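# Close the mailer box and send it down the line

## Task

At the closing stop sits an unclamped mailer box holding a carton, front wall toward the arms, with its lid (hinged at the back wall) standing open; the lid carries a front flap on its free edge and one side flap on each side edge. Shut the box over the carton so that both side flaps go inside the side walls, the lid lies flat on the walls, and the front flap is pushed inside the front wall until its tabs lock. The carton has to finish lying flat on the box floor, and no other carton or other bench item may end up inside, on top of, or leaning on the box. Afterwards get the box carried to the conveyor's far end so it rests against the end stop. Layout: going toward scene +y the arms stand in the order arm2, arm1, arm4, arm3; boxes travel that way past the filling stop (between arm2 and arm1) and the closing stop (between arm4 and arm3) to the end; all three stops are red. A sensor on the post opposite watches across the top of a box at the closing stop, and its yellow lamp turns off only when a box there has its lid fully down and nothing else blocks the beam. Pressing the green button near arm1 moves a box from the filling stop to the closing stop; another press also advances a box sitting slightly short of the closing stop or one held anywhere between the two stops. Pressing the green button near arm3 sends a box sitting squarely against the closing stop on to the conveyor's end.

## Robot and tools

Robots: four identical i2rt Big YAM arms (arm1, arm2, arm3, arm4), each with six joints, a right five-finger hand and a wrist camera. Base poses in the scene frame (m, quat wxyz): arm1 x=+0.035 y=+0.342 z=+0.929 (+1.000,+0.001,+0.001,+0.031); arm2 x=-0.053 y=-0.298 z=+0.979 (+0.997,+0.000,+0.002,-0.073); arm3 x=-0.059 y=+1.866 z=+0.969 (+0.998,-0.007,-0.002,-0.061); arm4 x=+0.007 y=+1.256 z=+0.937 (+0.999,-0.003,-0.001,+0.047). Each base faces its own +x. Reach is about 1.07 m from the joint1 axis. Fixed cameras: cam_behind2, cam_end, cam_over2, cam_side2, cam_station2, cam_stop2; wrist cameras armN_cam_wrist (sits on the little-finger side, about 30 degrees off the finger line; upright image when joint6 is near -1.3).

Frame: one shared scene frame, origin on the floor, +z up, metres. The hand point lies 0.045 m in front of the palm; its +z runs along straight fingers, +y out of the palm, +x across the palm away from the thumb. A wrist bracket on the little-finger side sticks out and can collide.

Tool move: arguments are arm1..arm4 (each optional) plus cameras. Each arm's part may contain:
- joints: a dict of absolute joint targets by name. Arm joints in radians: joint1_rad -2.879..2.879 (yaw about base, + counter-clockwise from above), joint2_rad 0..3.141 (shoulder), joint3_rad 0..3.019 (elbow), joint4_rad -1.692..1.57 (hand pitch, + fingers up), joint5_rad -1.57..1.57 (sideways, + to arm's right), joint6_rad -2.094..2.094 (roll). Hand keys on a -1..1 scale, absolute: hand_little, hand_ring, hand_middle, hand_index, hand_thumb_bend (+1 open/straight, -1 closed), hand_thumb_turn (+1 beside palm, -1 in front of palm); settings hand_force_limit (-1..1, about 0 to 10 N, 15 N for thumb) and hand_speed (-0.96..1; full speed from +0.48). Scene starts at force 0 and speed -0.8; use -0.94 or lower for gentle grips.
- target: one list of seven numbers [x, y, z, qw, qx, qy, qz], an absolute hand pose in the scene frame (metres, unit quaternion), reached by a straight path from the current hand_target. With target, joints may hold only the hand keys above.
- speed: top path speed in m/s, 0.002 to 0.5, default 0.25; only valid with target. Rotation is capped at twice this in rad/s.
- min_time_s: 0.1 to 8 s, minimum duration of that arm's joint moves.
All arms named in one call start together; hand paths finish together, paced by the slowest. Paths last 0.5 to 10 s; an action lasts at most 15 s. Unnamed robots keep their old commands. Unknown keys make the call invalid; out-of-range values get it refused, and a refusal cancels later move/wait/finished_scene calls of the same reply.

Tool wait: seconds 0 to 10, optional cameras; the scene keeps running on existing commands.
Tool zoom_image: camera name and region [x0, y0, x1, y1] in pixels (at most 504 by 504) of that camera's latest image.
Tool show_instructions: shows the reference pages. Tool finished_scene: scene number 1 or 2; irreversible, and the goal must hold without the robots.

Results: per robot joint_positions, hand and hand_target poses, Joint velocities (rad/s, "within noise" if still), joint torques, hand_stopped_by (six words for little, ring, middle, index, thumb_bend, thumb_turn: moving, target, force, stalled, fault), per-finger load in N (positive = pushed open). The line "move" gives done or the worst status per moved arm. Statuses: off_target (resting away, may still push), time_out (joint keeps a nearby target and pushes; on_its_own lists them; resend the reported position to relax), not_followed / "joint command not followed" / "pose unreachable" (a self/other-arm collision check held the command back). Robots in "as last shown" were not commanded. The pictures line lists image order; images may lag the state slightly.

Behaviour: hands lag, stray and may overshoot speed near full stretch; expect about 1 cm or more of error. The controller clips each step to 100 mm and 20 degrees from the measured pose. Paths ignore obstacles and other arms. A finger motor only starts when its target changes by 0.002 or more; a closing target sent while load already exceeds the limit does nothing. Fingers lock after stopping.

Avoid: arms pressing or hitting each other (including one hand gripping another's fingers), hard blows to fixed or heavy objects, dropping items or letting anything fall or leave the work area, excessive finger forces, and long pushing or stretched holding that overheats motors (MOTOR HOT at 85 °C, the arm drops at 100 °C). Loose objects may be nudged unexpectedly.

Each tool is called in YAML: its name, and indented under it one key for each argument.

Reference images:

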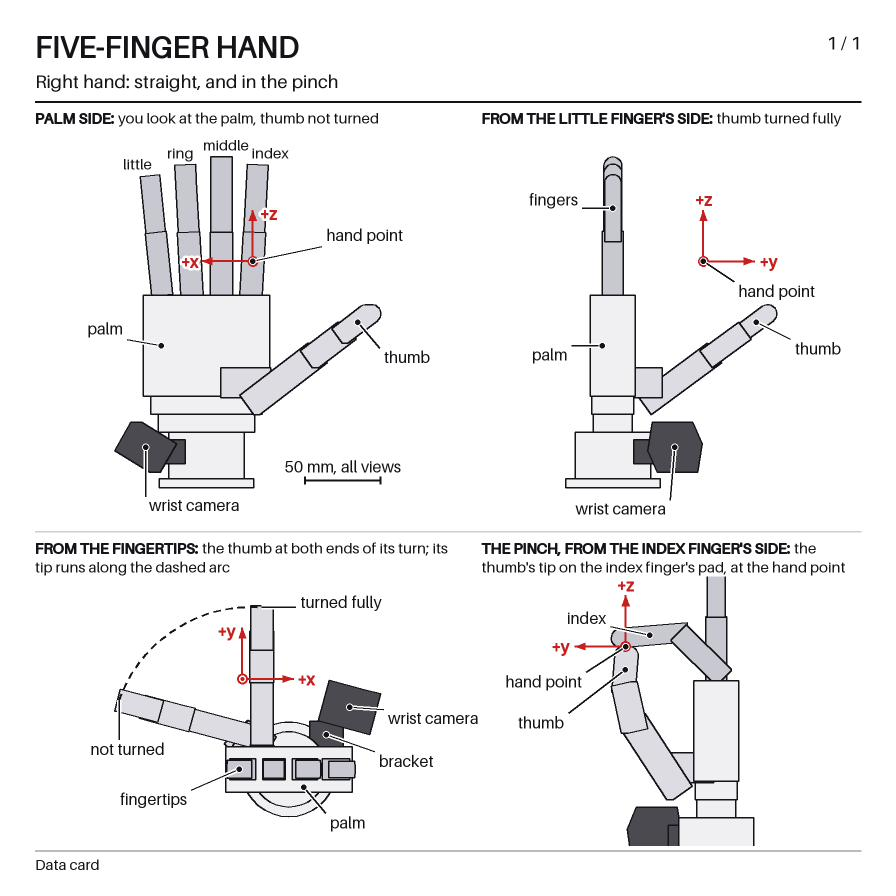

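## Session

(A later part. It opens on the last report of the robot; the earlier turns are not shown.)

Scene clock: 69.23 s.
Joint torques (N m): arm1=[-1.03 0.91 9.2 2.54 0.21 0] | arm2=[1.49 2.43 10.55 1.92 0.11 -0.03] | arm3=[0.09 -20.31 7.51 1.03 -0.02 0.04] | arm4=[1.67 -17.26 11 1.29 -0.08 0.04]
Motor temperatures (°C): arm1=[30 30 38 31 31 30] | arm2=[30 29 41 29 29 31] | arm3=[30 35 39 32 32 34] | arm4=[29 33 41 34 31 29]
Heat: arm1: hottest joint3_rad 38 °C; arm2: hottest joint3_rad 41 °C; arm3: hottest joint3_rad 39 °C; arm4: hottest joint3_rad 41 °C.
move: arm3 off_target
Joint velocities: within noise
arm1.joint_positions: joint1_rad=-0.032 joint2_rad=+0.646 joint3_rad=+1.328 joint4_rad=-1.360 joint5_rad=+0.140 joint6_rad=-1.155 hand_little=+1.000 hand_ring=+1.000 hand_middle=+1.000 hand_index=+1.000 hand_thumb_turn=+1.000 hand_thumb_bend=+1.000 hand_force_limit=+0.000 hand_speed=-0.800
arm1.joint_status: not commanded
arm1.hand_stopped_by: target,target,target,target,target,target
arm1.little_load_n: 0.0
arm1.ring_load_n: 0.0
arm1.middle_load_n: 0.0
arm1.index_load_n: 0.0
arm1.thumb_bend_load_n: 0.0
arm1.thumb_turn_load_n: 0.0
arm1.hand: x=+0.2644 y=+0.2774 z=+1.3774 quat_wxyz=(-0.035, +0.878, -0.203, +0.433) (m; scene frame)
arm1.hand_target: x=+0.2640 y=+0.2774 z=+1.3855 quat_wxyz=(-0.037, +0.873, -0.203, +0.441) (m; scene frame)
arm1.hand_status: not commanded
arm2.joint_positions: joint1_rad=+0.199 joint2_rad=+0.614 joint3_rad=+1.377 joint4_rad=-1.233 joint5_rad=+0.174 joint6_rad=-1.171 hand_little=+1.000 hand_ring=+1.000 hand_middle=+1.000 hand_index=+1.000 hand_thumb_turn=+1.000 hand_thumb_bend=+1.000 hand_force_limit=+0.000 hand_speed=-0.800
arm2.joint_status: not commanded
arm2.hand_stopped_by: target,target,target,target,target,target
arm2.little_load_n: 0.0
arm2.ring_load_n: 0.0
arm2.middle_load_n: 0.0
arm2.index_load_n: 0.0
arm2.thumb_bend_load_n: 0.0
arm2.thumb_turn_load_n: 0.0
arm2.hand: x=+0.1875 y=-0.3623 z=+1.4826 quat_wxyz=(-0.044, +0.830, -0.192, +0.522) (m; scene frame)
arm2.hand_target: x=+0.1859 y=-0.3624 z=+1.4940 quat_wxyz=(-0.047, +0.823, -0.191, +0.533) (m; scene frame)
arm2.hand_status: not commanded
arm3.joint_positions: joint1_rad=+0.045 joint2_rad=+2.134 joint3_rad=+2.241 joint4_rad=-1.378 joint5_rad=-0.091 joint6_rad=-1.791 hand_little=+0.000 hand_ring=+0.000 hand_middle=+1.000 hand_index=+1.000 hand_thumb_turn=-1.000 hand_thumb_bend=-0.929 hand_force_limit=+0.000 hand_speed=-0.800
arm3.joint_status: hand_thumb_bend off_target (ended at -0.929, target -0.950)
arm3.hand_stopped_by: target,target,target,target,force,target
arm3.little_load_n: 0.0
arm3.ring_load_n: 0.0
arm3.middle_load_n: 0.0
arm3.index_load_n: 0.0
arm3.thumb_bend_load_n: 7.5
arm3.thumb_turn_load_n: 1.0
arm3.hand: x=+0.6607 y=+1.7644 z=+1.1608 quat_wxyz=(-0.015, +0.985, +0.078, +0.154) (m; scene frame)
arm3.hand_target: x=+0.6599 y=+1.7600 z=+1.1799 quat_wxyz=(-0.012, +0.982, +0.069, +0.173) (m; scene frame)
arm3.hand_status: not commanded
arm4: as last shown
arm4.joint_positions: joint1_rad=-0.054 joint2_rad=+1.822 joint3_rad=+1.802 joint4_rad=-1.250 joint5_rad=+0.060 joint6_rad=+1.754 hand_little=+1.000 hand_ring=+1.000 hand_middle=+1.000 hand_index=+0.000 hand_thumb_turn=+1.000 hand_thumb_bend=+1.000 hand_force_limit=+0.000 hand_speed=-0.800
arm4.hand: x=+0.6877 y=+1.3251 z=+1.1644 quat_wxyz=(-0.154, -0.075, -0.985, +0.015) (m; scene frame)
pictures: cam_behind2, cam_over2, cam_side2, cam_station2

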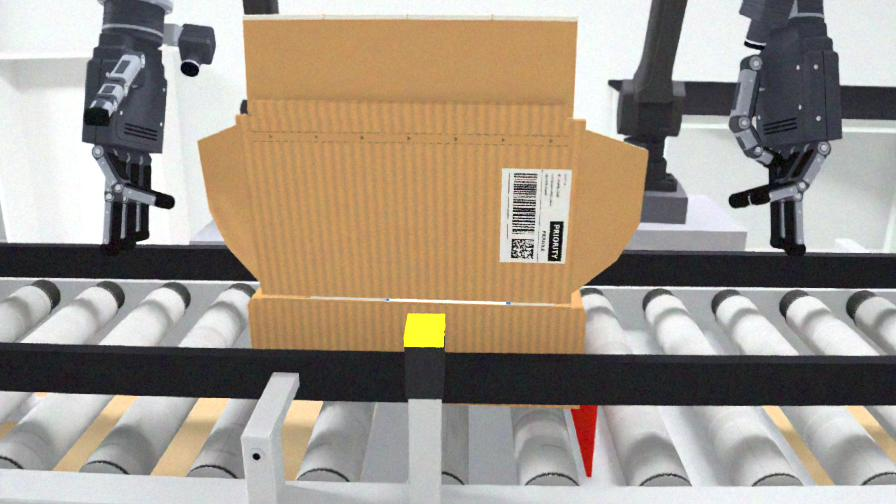

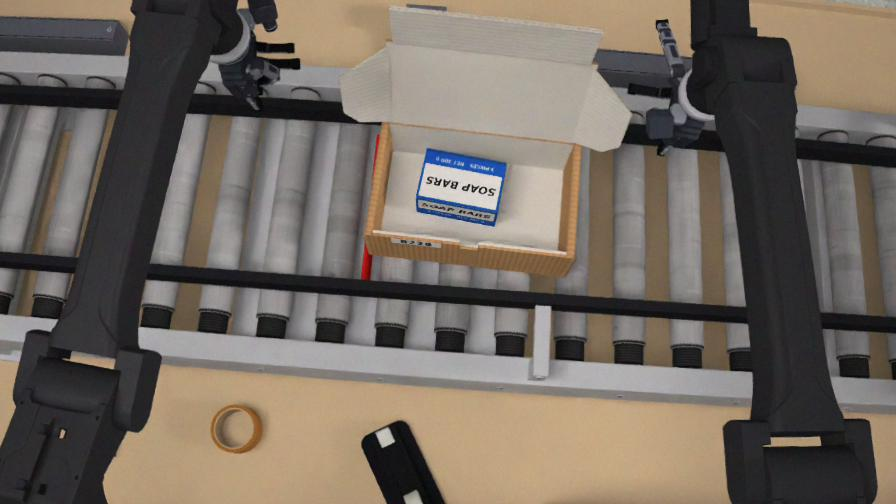

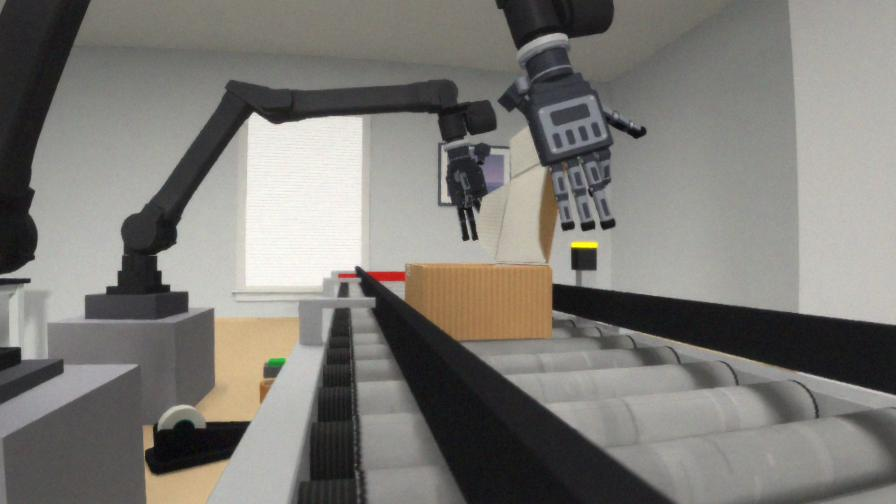

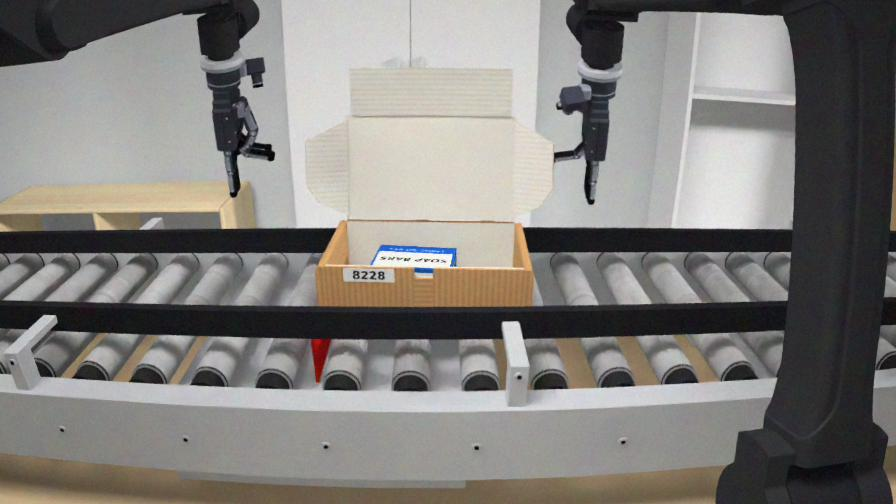

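move:
  arm4: {"target": [0.695, 1.40, 1.18, 0.1732, 0.0687, 0.9824, -0.0121], "speed": 0.1}
  arm3: {"target": [0.655, 1.675, 1.18, -0.0121, 0.9824, 0.0687, 0.1732], "speed": 0.1}
  cameras: ["cam_over2", "cam_station2", "cam_side2", "cam_behind2"]

Scene clock: 71.37 s.
Joint torques (N m): arm1=[-1.03 0.91 9.18 2.54 0.22 0] | arm2=[1.55 2.37 10.58 1.91 0.11 -0.02] | arm3=[0.03 -17.96 11.4 0.16 -0.13 -0.31] | arm4=[2.37 -15.97 11.58 0.69 -0.04 0.22]
Motor temperatures (°C): arm1=[30 30 38 31 31 30] | arm2=[30 29 41 29 29 31] | arm3=[30 36 39 32 32 34] | arm4=[29 33 41 34 31 29]
Heat: arm1: hottest joint3_rad 38 °C; arm2: hottest joint3_rad 41 °C; arm3: hottest joint3_rad 39 °C; arm4: hottest joint3_rad 41 °C.
move: arm3 off_target; arm4 off_target
Joint velocities: within noise
arm1, arm2: as last shown
arm3.joint_positions: joint1_rad=-0.081 joint2_rad=+2.134 joint3_rad=+2.241 joint4_rad=-1.385 joint5_rad=-0.128 joint6_rad=-1.880 hand_little=+0.000 hand_ring=+0.000 hand_middle=+1.000 hand_index=+1.000 hand_thumb_turn=-1.000 hand_thumb_bend=-0.929 hand_force_limit=+0.000 hand_speed=-0.800
arm3.joint_status: not commanded
arm3.hand_stopped_by: target,target,target,target,force,target
arm3.little_load_n: 0.0
arm3.ring_load_n: 0.0
arm3.middle_load_n: 0.0
arm3.index_load_n: 0.0
arm3.thumb_bend_load_n: 7.5
arm3.thumb_turn_load_n: 0.5
arm3.hand: x=+0.6475 y=+1.6800 z=+1.1615 quat_wxyz=(-0.017, +0.985, +0.063, +0.157) (m; scene frame)
arm3.hand_target: x=+0.6543 y=+1.6751 z=+1.1800 quat_wxyz=(-0.012, +0.982, +0.069, +0.174) (m; scene frame)
arm3.hand_status: off_target (0.021 m and 2.1 deg from the pose sent, 0.092 m and 2.5 deg at the start)
arm4.joint_positions: joint1_rad=+0.055 joint2_rad=+1.822 joint3_rad=+1.802 joint4_rad=-1.250 joint5_rad=+0.098 joint6_rad=+1.848 hand_little=+1.000 hand_ring=+1.000 hand_middle=+1.000 hand_index=+0.000 hand_thumb_turn=+1.000 hand_thumb_bend=+1.000 hand_force_limit=+0.000 hand_speed=-0.800
arm4.joint_status: not commanded
arm4.hand_stopped_by: target,target,target,target,target,target
arm4.little_load_n: 0.0
arm4.ring_load_n: 0.0
arm4.middle_load_n: 0.0
arm4.index_load_n: 0.0
arm4.thumb_bend_load_n: 0.0
arm4.thumb_turn_load_n: 0.0
arm4.hand: x=+0.6828 y=+1.3882 z=+1.1644 quat_wxyz=(-0.158, -0.070, -0.985, +0.018) (m; scene frame)
arm4.hand_target: x=+0.6940 y=+1.4000 z=+1.1802 quat_wxyz=(-0.174, -0.069, -0.982, +0.012) (m; scene frame)
arm4.hand_status: off_target (0.023 m and 1.9 deg from the pose sent, 0.077 m and 2.4 deg at the start)
pictures: cam_behind2, cam_over2, cam_side2, cam_station2

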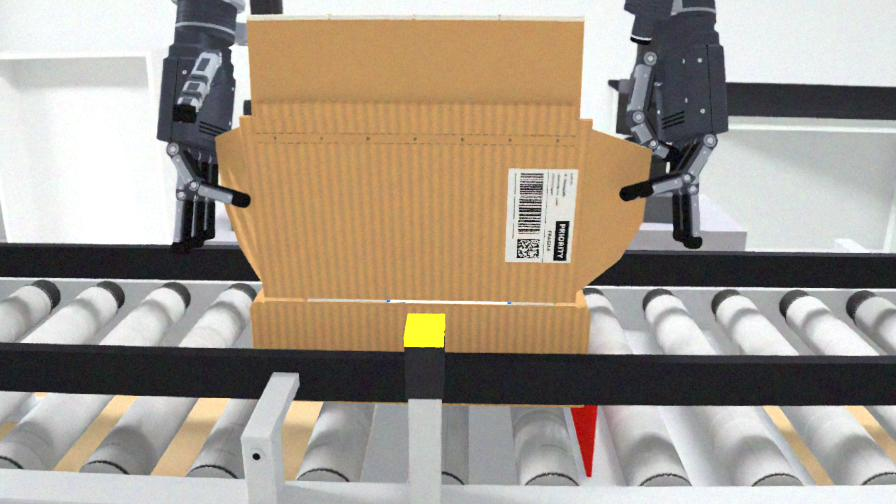

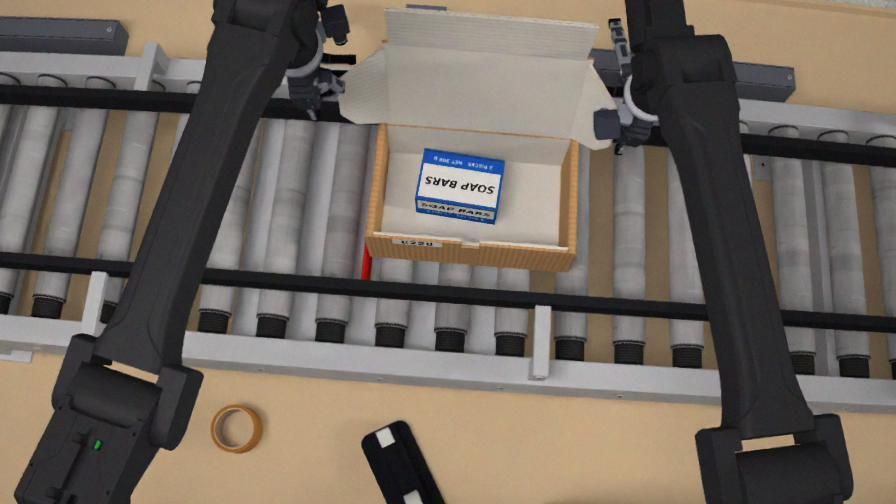

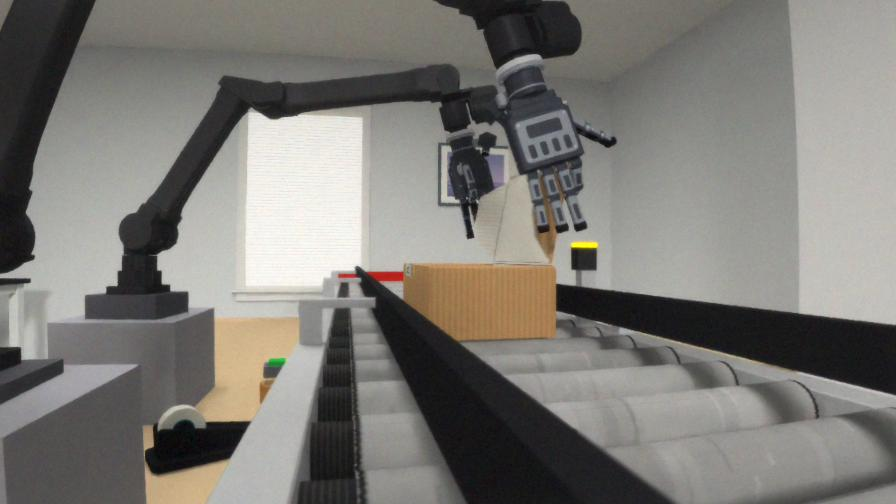

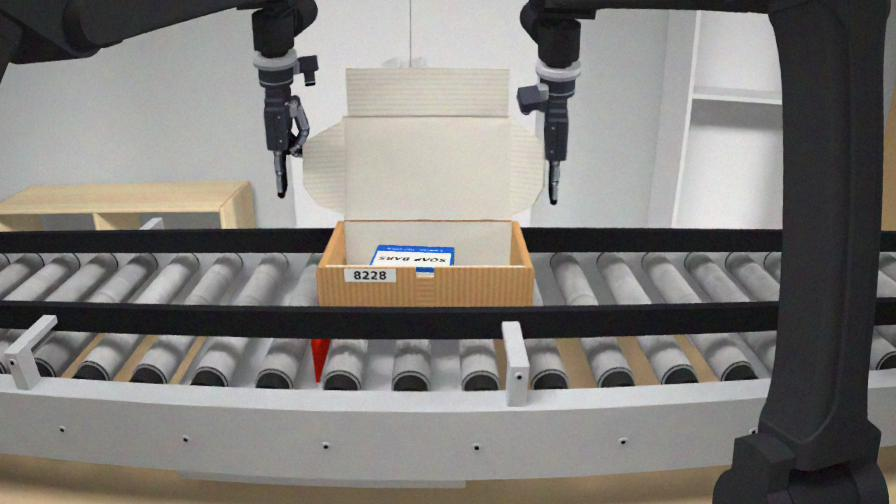

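move:
  arm4: {"target": [0.695, 1.43, 1.18, 0.1732, 0.0687, 0.9824, -0.0121], "speed": 0.1}
  arm3: {"target": [0.66, 1.64, 1.18, -0.0121, 0.9824, 0.0687, 0.1732], "speed": 0.1}
  cameras: ["cam_over2", "cam_station2", "cam_side2", "cam_behind2"]

Scene clock: 72.80 s.
Joint torques (N m): arm1=[-1.03 0.91 9.2 2.52 0.21 0] | arm2=[1.44 2.32 10.55 1.96 0.11 -0.02] | arm3=[-0.85 -18.14 12.9 0.25 0.15 -0.29] | arm4=[4.13 -15.68 12.45 0.8 -0.52 0.18]
Motor temperatures (°C): arm1=[30 30 39 31 31 30] | arm2=[30 29 41 29 29 31] | arm3=[30 36 39 32 32 34] | arm4=[29 33 41 34 31 29]
Heat: arm1: hottest joint3_rad 39 °C; arm2: hottest joint3_rad 41 °C; arm3: hottest joint3_rad 39 °C; arm4: hottest joint3_rad 41 °C.
move: arm3 off_target; arm4 off_target
Joint velocities: within noise
arm1, arm2: as last shown
arm3.joint_positions: joint1_rad=-0.114 joint2_rad=+2.182 joint3_rad=+2.310 joint4_rad=-1.432 joint5_rad=-0.150 joint6_rad=-1.926 hand_little=+0.000 hand_ring=+0.000 hand_middle=+1.000 hand_index=+1.000 hand_thumb_turn=-1.000 hand_thumb_bend=-0.929 hand_force_limit=+0.000 hand_speed=-0.800
arm3.joint_status: not commanded
arm3.hand_stopped_by: target,target,target,target,force,target
arm3.little_load_n: 0.0
arm3.ring_load_n: 0.5
arm3.middle_load_n: 0.0
arm3.index_load_n: 0.0
arm3.thumb_bend_load_n: 7.0
arm3.thumb_turn_load_n: 0.5
arm3.hand: x=+0.6505 y=+1.6588 z=+1.1553 quat_wxyz=(-0.026, +0.986, +0.070, +0.149) (m; scene frame)
arm3.hand_target: x=+0.6583 y=+1.6405 z=+1.1799 quat_wxyz=(-0.011, +0.982, +0.069, +0.174) (m; scene frame)
arm3.hand_status: off_target (0.032 m and 3.2 deg from the pose sent, 0.046 m and 2.1 deg at the start)
arm4.joint_positions: joint1_rad=+0.079 joint2_rad=+1.825 joint3_rad=+1.808 joint4_rad=-1.261 joint5_rad=+0.128 joint6_rad=+1.904 hand_little=+1.000 hand_ring=+1.000 hand_middle=+1.000 hand_index=+0.000 hand_thumb_turn=+1.000 hand_thumb_bend=+1.000 hand_force_limit=+0.000 hand_speed=-0.800
arm4.joint_status: not commanded
arm4.hand_stopped_by: target,target,target,target,target,target
arm4.little_load_n: 0.0
arm4.ring_load_n: 0.0
arm4.middle_load_n: 0.0
arm4.index_load_n: 1.5
arm4.thumb_bend_load_n: -0.5
arm4.thumb_turn_load_n: 0.0
arm4.hand: x=+0.6828 y=+1.3962 z=+1.1643 quat_wxyz=(-0.158, -0.088, -0.983, +0.027) (m; scene frame)
arm4.hand_target: x=+0.6925 y=+1.4294 z=+1.1800 quat_wxyz=(-0.174, -0.069, -0.982, +0.012) (m; scene frame)
arm4.hand_status: off_target (0.039 m and 3.3 deg from the pose sent, 0.046 m and 1.9 deg at the start)
pictures: cam_behind2, cam_over2, cam_side2, cam_station2

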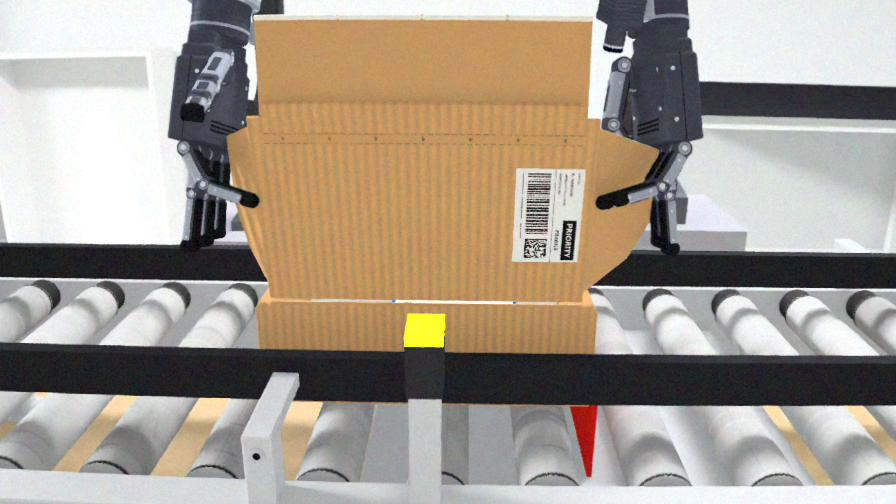

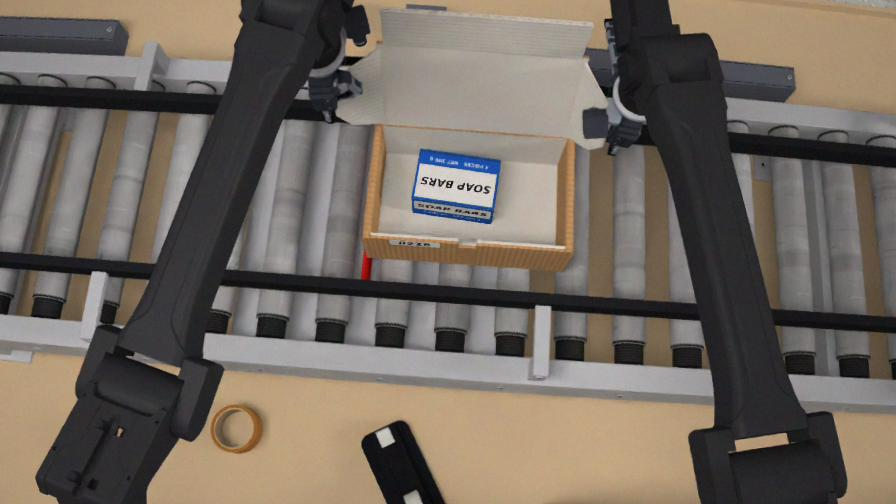

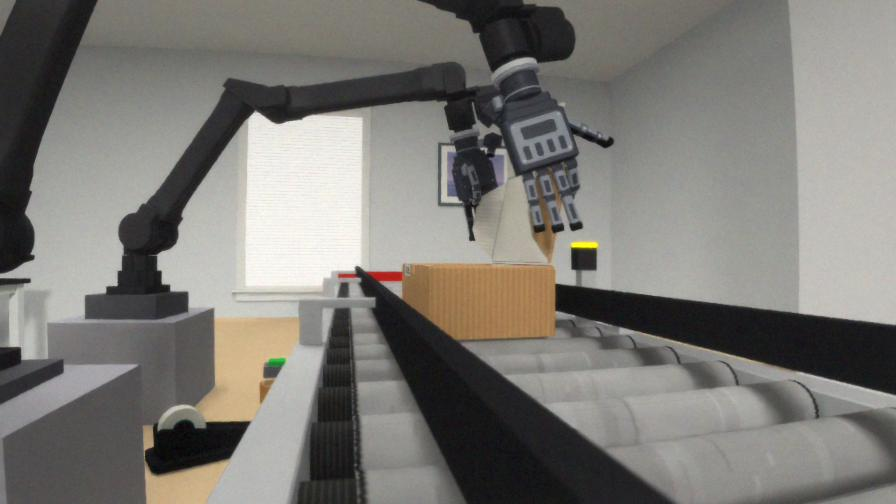

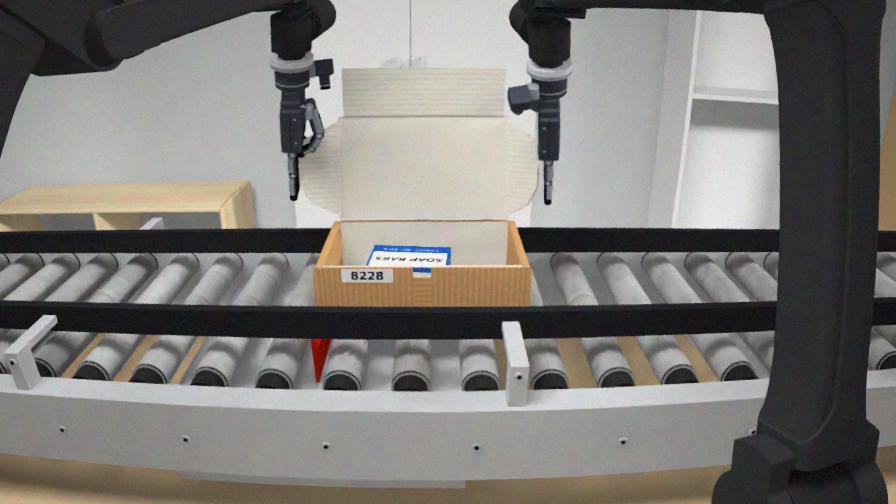

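move:
  arm4: {"target": [0.695, 1.45, 1.18, 0.1732, 0.0687, 0.9824, -0.0121], "speed": 0.1}
  arm3: {"target": [0.665, 1.61, 1.18, -0.0121, 0.9824, 0.0687, 0.1732], "speed": 0.1}
  cameras: ["cam_over2", "cam_station2", "cam_side2", "cam_behind2"]

Scene clock: 74.33 s.
Joint torques (N m): arm1=[-1.03 0.85 9.2 2.54 0.21 0] | arm2=[1.14 2.43 10.54 1.89 0.12 0.01] | arm3=[-3.66 -18.2 13.11 0.81 0.52 -0.36] | arm4=[6.24 -15.97 12.31 0.53 -0.97 -0.01]
Motor temperatures (°C): arm1=[30 30 39 31 31 30] | arm2=[30 29 41 29 29 31] | arm3=[30 36 39 32 32 34] | arm4=[29 33 41 34 32 29]
Heat: arm1: hottest joint3_rad 39 °C; arm2: hottest joint3_rad 41 °C; arm3: hottest joint3_rad 39 °C; arm4: hottest joint3_rad 41 °C.
move: arm3 off_target; arm4 off_target
Joint velocities: within noise
arm1, arm2: as last shown
arm3.joint_positions: joint1_rad=-0.122 joint2_rad=+2.233 joint3_rad=+2.405 joint4_rad=-1.492 joint5_rad=-0.171 joint6_rad=-1.960 hand_little=+0.000 hand_ring=+0.000 hand_middle=+1.000 hand_index=+1.000 hand_thumb_turn=-1.000 hand_thumb_bend=-0.929 hand_force_limit=+0.000 hand_speed=-0.800
arm3.joint_status: not commanded
arm3.hand_stopped_by: target,target,target,target,force,target
arm3.little_load_n: 0.0
arm3.ring_load_n: 1.0
arm3.middle_load_n: 0.0
arm3.index_load_n: 0.0
arm3.thumb_bend_load_n: 7.0
arm3.thumb_turn_load_n: 0.5
arm3.hand: x=+0.6584 y=+1.6545 z=+1.1566 quat_wxyz=(-0.035, +0.985, +0.083, +0.145) (m; scene frame)
arm3.hand_target: x=+0.6614 y=+1.6113 z=+1.1803 quat_wxyz=(-0.011, +0.982, +0.069, +0.173) (m; scene frame)
arm3.hand_status: off_target (0.051 m and 4.4 deg from the pose sent, 0.057 m and 3.2 deg at the start)
arm4.joint_positions: joint1_rad=+0.090 joint2_rad=+1.839 joint3_rad=+1.825 joint4_rad=-1.266 joint5_rad=+0.151 joint6_rad=+1.946 hand_little=+1.000 hand_ring=+1.000 hand_middle=+1.000 hand_index=+0.000 hand_thumb_turn=+1.000 hand_thumb_bend=+1.000 hand_force_limit=+0.000 hand_speed=-0.800
arm4.joint_status: not commanded
arm4.hand_stopped_by: target,target,target,target,target,target
arm4.little_load_n: 0.0
arm4.ring_load_n: 0.0
arm4.middle_load_n: 0.0
arm4.index_load_n: 3.5
arm4.thumb_bend_load_n: 0.0
arm4.thumb_turn_load_n: 0.0
arm4.hand: x=+0.6885 y=+1.3982 z=+1.1629 quat_wxyz=(-0.161, -0.105, -0.981, +0.035) (m; scene frame)
arm4.hand_target: x=+0.6913 y=+1.4488 z=+1.1798 quat_wxyz=(-0.173, -0.069, -0.982, +0.012) (m; scene frame)
arm4.hand_status: off_target (0.055 m and 5.1 deg from the pose sent, 0.057 m and 3.3 deg at the start)
pictures: cam_behind2, cam_over2, cam_side2, cam_station2

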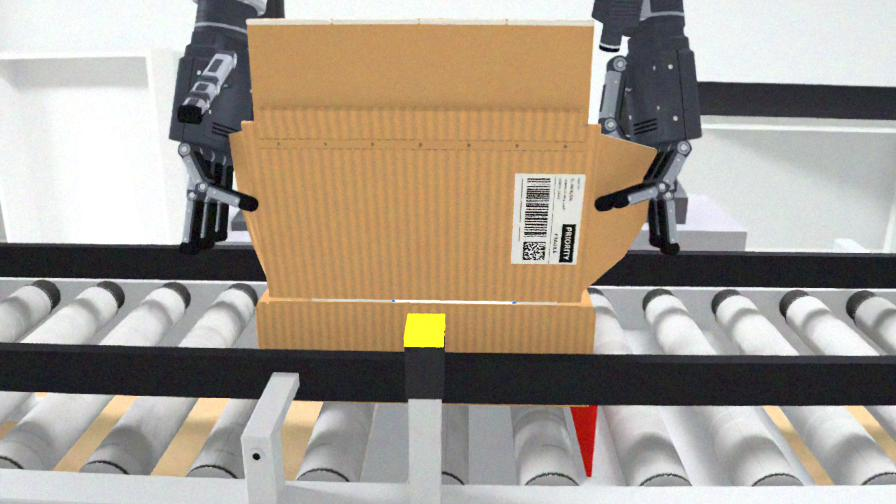

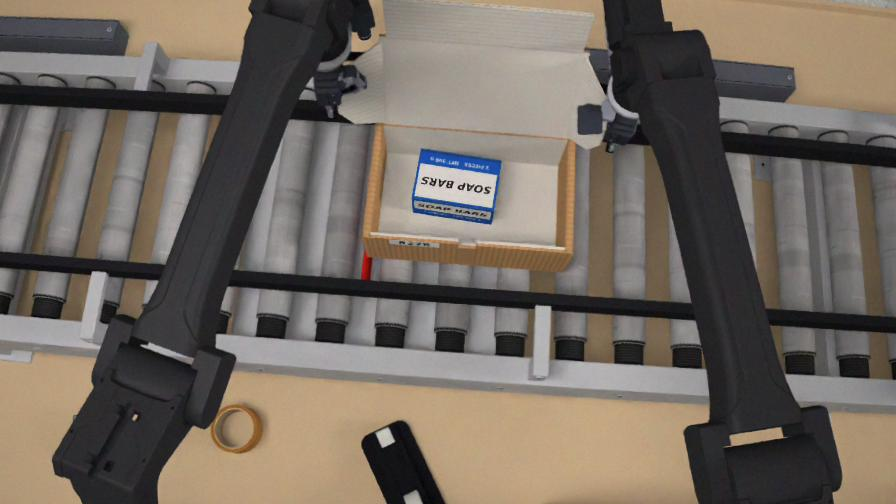

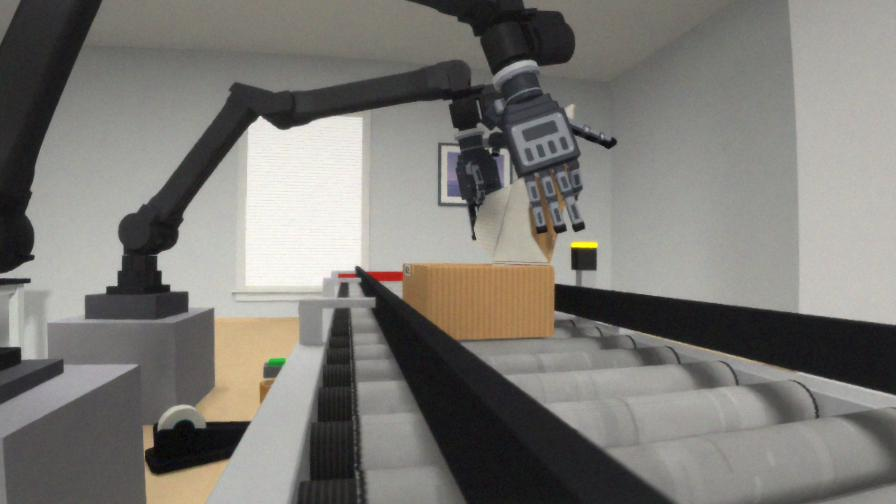

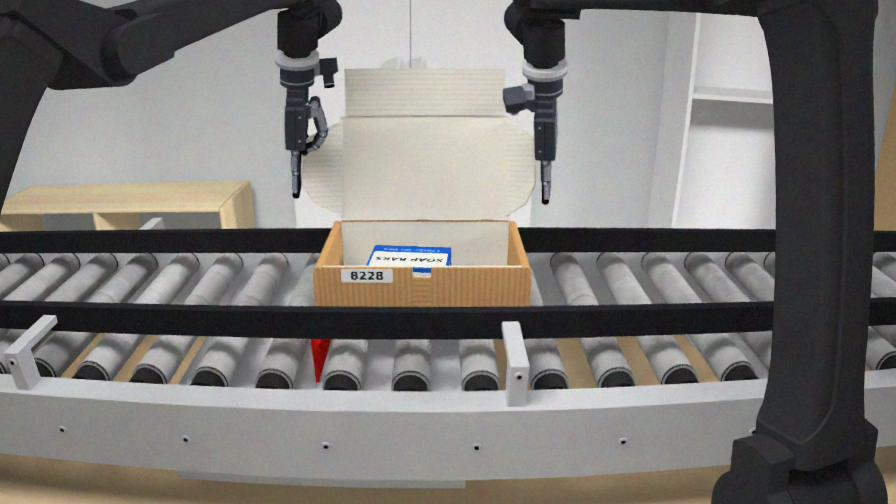

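move:
  arm4: {"target": [0.70, 1.34, 1.18, 0.1732, 0.0687, 0.9824, -0.0121], "speed": 0.2}
  arm3: {"target": [0.67, 1.74, 1.18, -0.0121, 0.9824, 0.0687, 0.1732], "speed": 0.2}

move:
  arm4: {"target": [0.745, 1.345, 1.18, 0.1732, 0.0687, 0.9824, -0.0121], "speed": 0.2}
  arm3: {"target": [0.70, 1.735, 1.18, -0.0121, 0.9824, 0.0687, 0.1732], "speed": 0.2}
  cameras: ["cam_over2", "cam_station2", "cam_side2", "cam_behind2"]

Scene clock: 76.43 s.
Joint torques (N m): arm1=[-1.03 0.91 9.2 2.54 0.21 0] | arm2=[1.44 2.32 10.54 1.92 0.13 -0.01] | arm3=[-0.09 -20.48 7.57 1.07 -0.01 0] | arm4=[1.96 -18.14 9.62 1.47 -0.12 0.05]
Motor temperatures (°C): arm1=[30 30 39 31 31 30] | arm2=[30 29 41 29 29 31] | arm3=[30 36 39 32 32 34] | arm4=[29 33 42 34 32 29]
Heat: arm1: hottest joint3_rad 39 °C; arm2: hottest joint3_rad 41 °C; arm3: hottest joint3_rad 39 °C; arm4: hottest joint3_rad 42 °C.
move: arm3 off_target; arm4 off_target
Joint velocities: within noise
arm1, arm2: as last shown
arm3.joint_positions: joint1_rad=+0.019 joint2_rad=+2.182 joint3_rad=+2.322 joint4_rad=-1.414 joint5_rad=-0.100 joint6_rad=-1.818 hand_little=+0.000 hand_ring=+0.000 hand_middle=+1.000 hand_index=+1.000 hand_thumb_turn=-1.000 hand_thumb_bend=-0.929 hand_force_limit=+0.000 hand_speed=-0.800
arm3.joint_status: not commanded
arm3.hand_stopped_by: target,target,target,target,force,target
arm3.little_load_n: 0.0
arm3.ring_load_n: 0.0
arm3.middle_load_n: 0.0
arm3.index_load_n: 0.0
arm3.thumb_bend_load_n: 7.5
arm3.thumb_turn_load_n: 0.5
arm3.hand: x=+0.6709 y=+1.7455 z=+1.1612 quat_wxyz=(-0.016, +0.985, +0.079, +0.155) (m; scene frame)
arm3.hand_target: x=+0.6698 y=+1.7399 z=+1.1799 quat_wxyz=(-0.012, +0.982, +0.069, +0.173) (m; scene frame)
arm3.hand_status: off_target (0.020 m and 2.5 deg from the pose sent, 0.089 m and 4.4 deg at the start)
arm4.joint_positions: joint1_rad=-0.038 joint2_rad=+1.839 joint3_rad=+1.825 joint4_rad=-1.254 joint5_rad=+0.065 joint6_rad=+1.771 hand_little=+1.000 hand_ring=+1.000 hand_middle=+1.000 hand_index=+0.000 hand_thumb_turn=+1.000 hand_thumb_bend=+1.000 hand_force_limit=+0.000 hand_speed=-0.800
arm4.joint_status: not commanded
arm4.hand_stopped_by: target,target,target,target,target,target
arm4.little_load_n: 0.0
arm4.ring_load_n: 0.0
arm4.middle_load_n: 0.0
arm4.index_load_n: 0.0
arm4.thumb_bend_load_n: 0.0
arm4.thumb_turn_load_n: 0.0
arm4.hand: x=+0.6938 y=+1.3352 z=+1.1637 quat_wxyz=(-0.155, -0.076, -0.985, +0.015) (m; scene frame)
arm4.hand_target: x=+0.6996 y=+1.3400 z=+1.1799 quat_wxyz=(-0.173, -0.069, -0.982, +0.012) (m; scene frame)
arm4.hand_status: off_target (0.018 m and 2.3 deg from the pose sent, 0.062 m and 5.1 deg at the start)
pictures: none

Scene clock: 77.97 s.
Joint torques (N m): arm1=[-1.08 0.91 9.2 2.54 0.21 0] | arm2=[1.44 2.26 10.54 1.94 0.11 -0.03] | arm3=[-0.26 -19.37 12.63 0.21 -0.03 0] | arm4=[2.32 -18.96 12.55 0.7 -0.02 0.08]
Motor temperatures (°C): arm1=[30 30 39 31 31 30] | arm2=[30 29 41 29 29 31] | arm3=[30 36 39 32 32 34] | arm4=[29 33 42 34 32 29]
Heat: arm1: hottest joint3_rad 39 °C; arm2: hottest joint3_rad 41 °C; arm3: hottest joint3_rad 39 °C; arm4: hottest joint3_rad 42 °C.
move: arm3 off_target; arm4 off_target
Joint velocities: within noise
arm1, arm2: as last shown
arm3.joint_positions: joint1_rad=+0.019 joint2_rad=+2.298 joint3_rad=+2.517 joint4_rad=-1.499 joint5_rad=-0.100 joint6_rad=-1.818 hand_little=+0.000 hand_ring=+0.000 hand_middle=+1.000 hand_index=+1.000 hand_thumb_turn=-1.000 hand_thumb_bend=-0.929 hand_force_limit=+0.000 hand_speed=-0.800
arm3.joint_status: not commanded
arm3.hand_stopped_by: target,target,target,target,force,target
arm3.little_load_n: 0.0
arm3.ring_load_n: 0.0
arm3.middle_load_n: 0.0
arm3.index_load_n: 0.0
arm3.thumb_bend_load_n: 7.5
arm3.thumb_turn_load_n: 0.5
arm3.hand: x=+0.6931 y=+1.7432 z=+1.1572 quat_wxyz=(-0.016, +0.985, +0.079, +0.152) (m; scene frame)
arm3.hand_target: x=+0.6988 y=+1.7350 z=+1.1798 quat_wxyz=(-0.012, +0.982, +0.069, +0.174) (m; scene frame)
arm3.hand_status: off_target (0.025 m and 2.8 deg from the pose sent, 0.036 m and 2.5 deg at the start)
arm4.joint_positions: joint1_rad=-0.036 joint2_rad=+1.952 joint3_rad=+1.980 joint4_rad=-1.301 joint5_rad=+0.065 joint6_rad=+1.770 hand_little=+1.000 hand_ring=+1.000 hand_middle=+1.000 hand_index=+0.000 hand_thumb_turn=+1.000 hand_thumb_bend=+1.000 hand_force_limit=+0.000 hand_speed=-0.800
arm4.joint_status: not commanded
arm4.hand_stopped_by: target,target,target,target,target,target
arm4.little_load_n: 0.0
arm4.ring_load_n: 0.0
arm4.middle_load_n: 0.0
arm4.index_load_n: 0.0
arm4.thumb_bend_load_n: 0.0
arm4.thumb_turn_load_n: 0.0
arm4.hand: x=+0.7306 y=+1.3383 z=+1.1585 quat_wxyz=(-0.153, -0.075, -0.985, +0.016) (m; scene frame)
arm4.hand_target: x=+0.7436 y=+1.3450 z=+1.1801 quat_wxyz=(-0.174, -0.069, -0.982, +0.012) (m; scene frame)
arm4.hand_status: off_target (0.027 m and 2.5 deg from the pose sent, 0.055 m and 2.3 deg at the start)
pictures: cam_behind2, cam_over2, cam_side2, cam_station2

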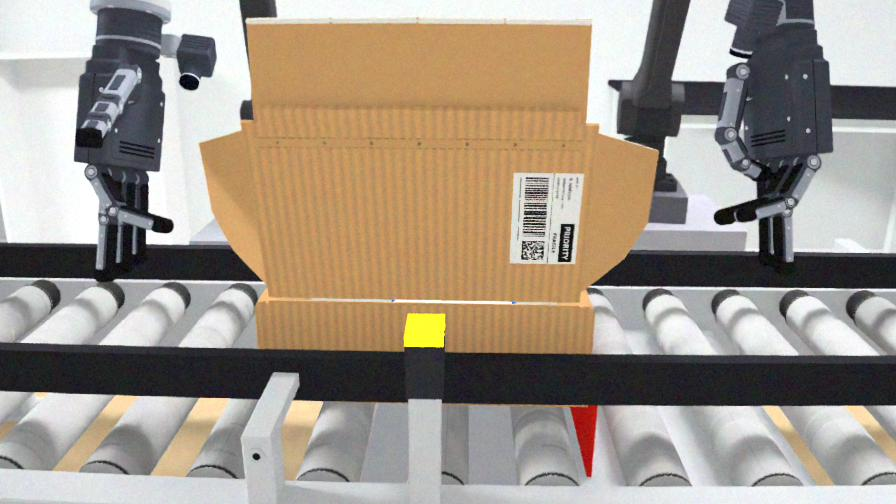

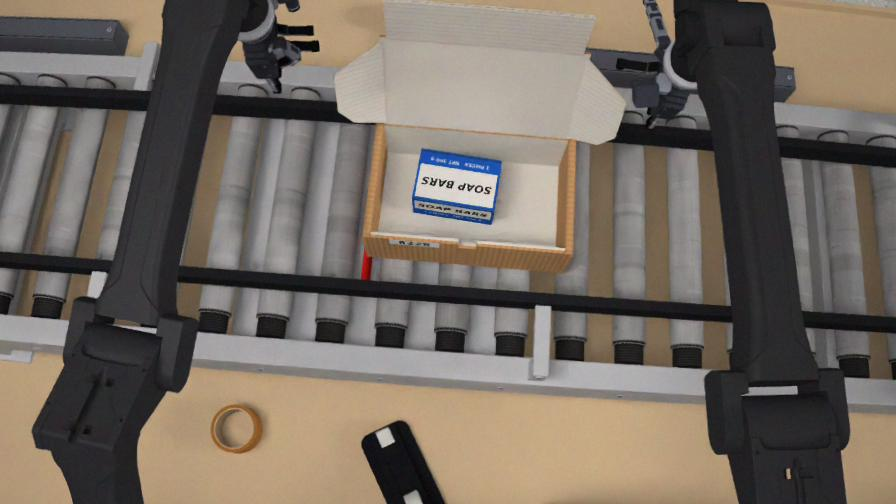

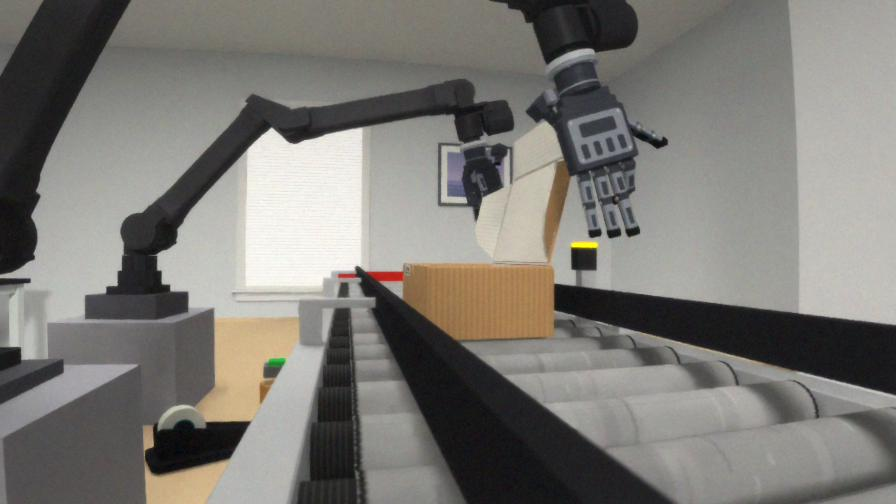

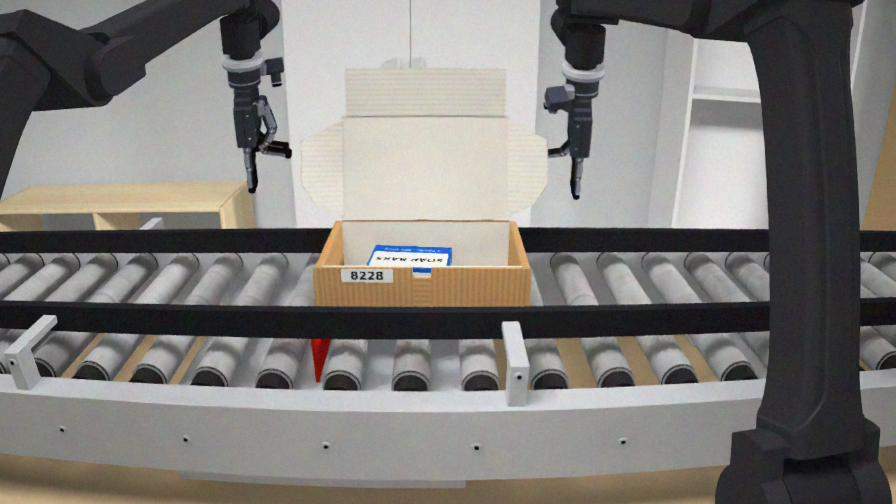

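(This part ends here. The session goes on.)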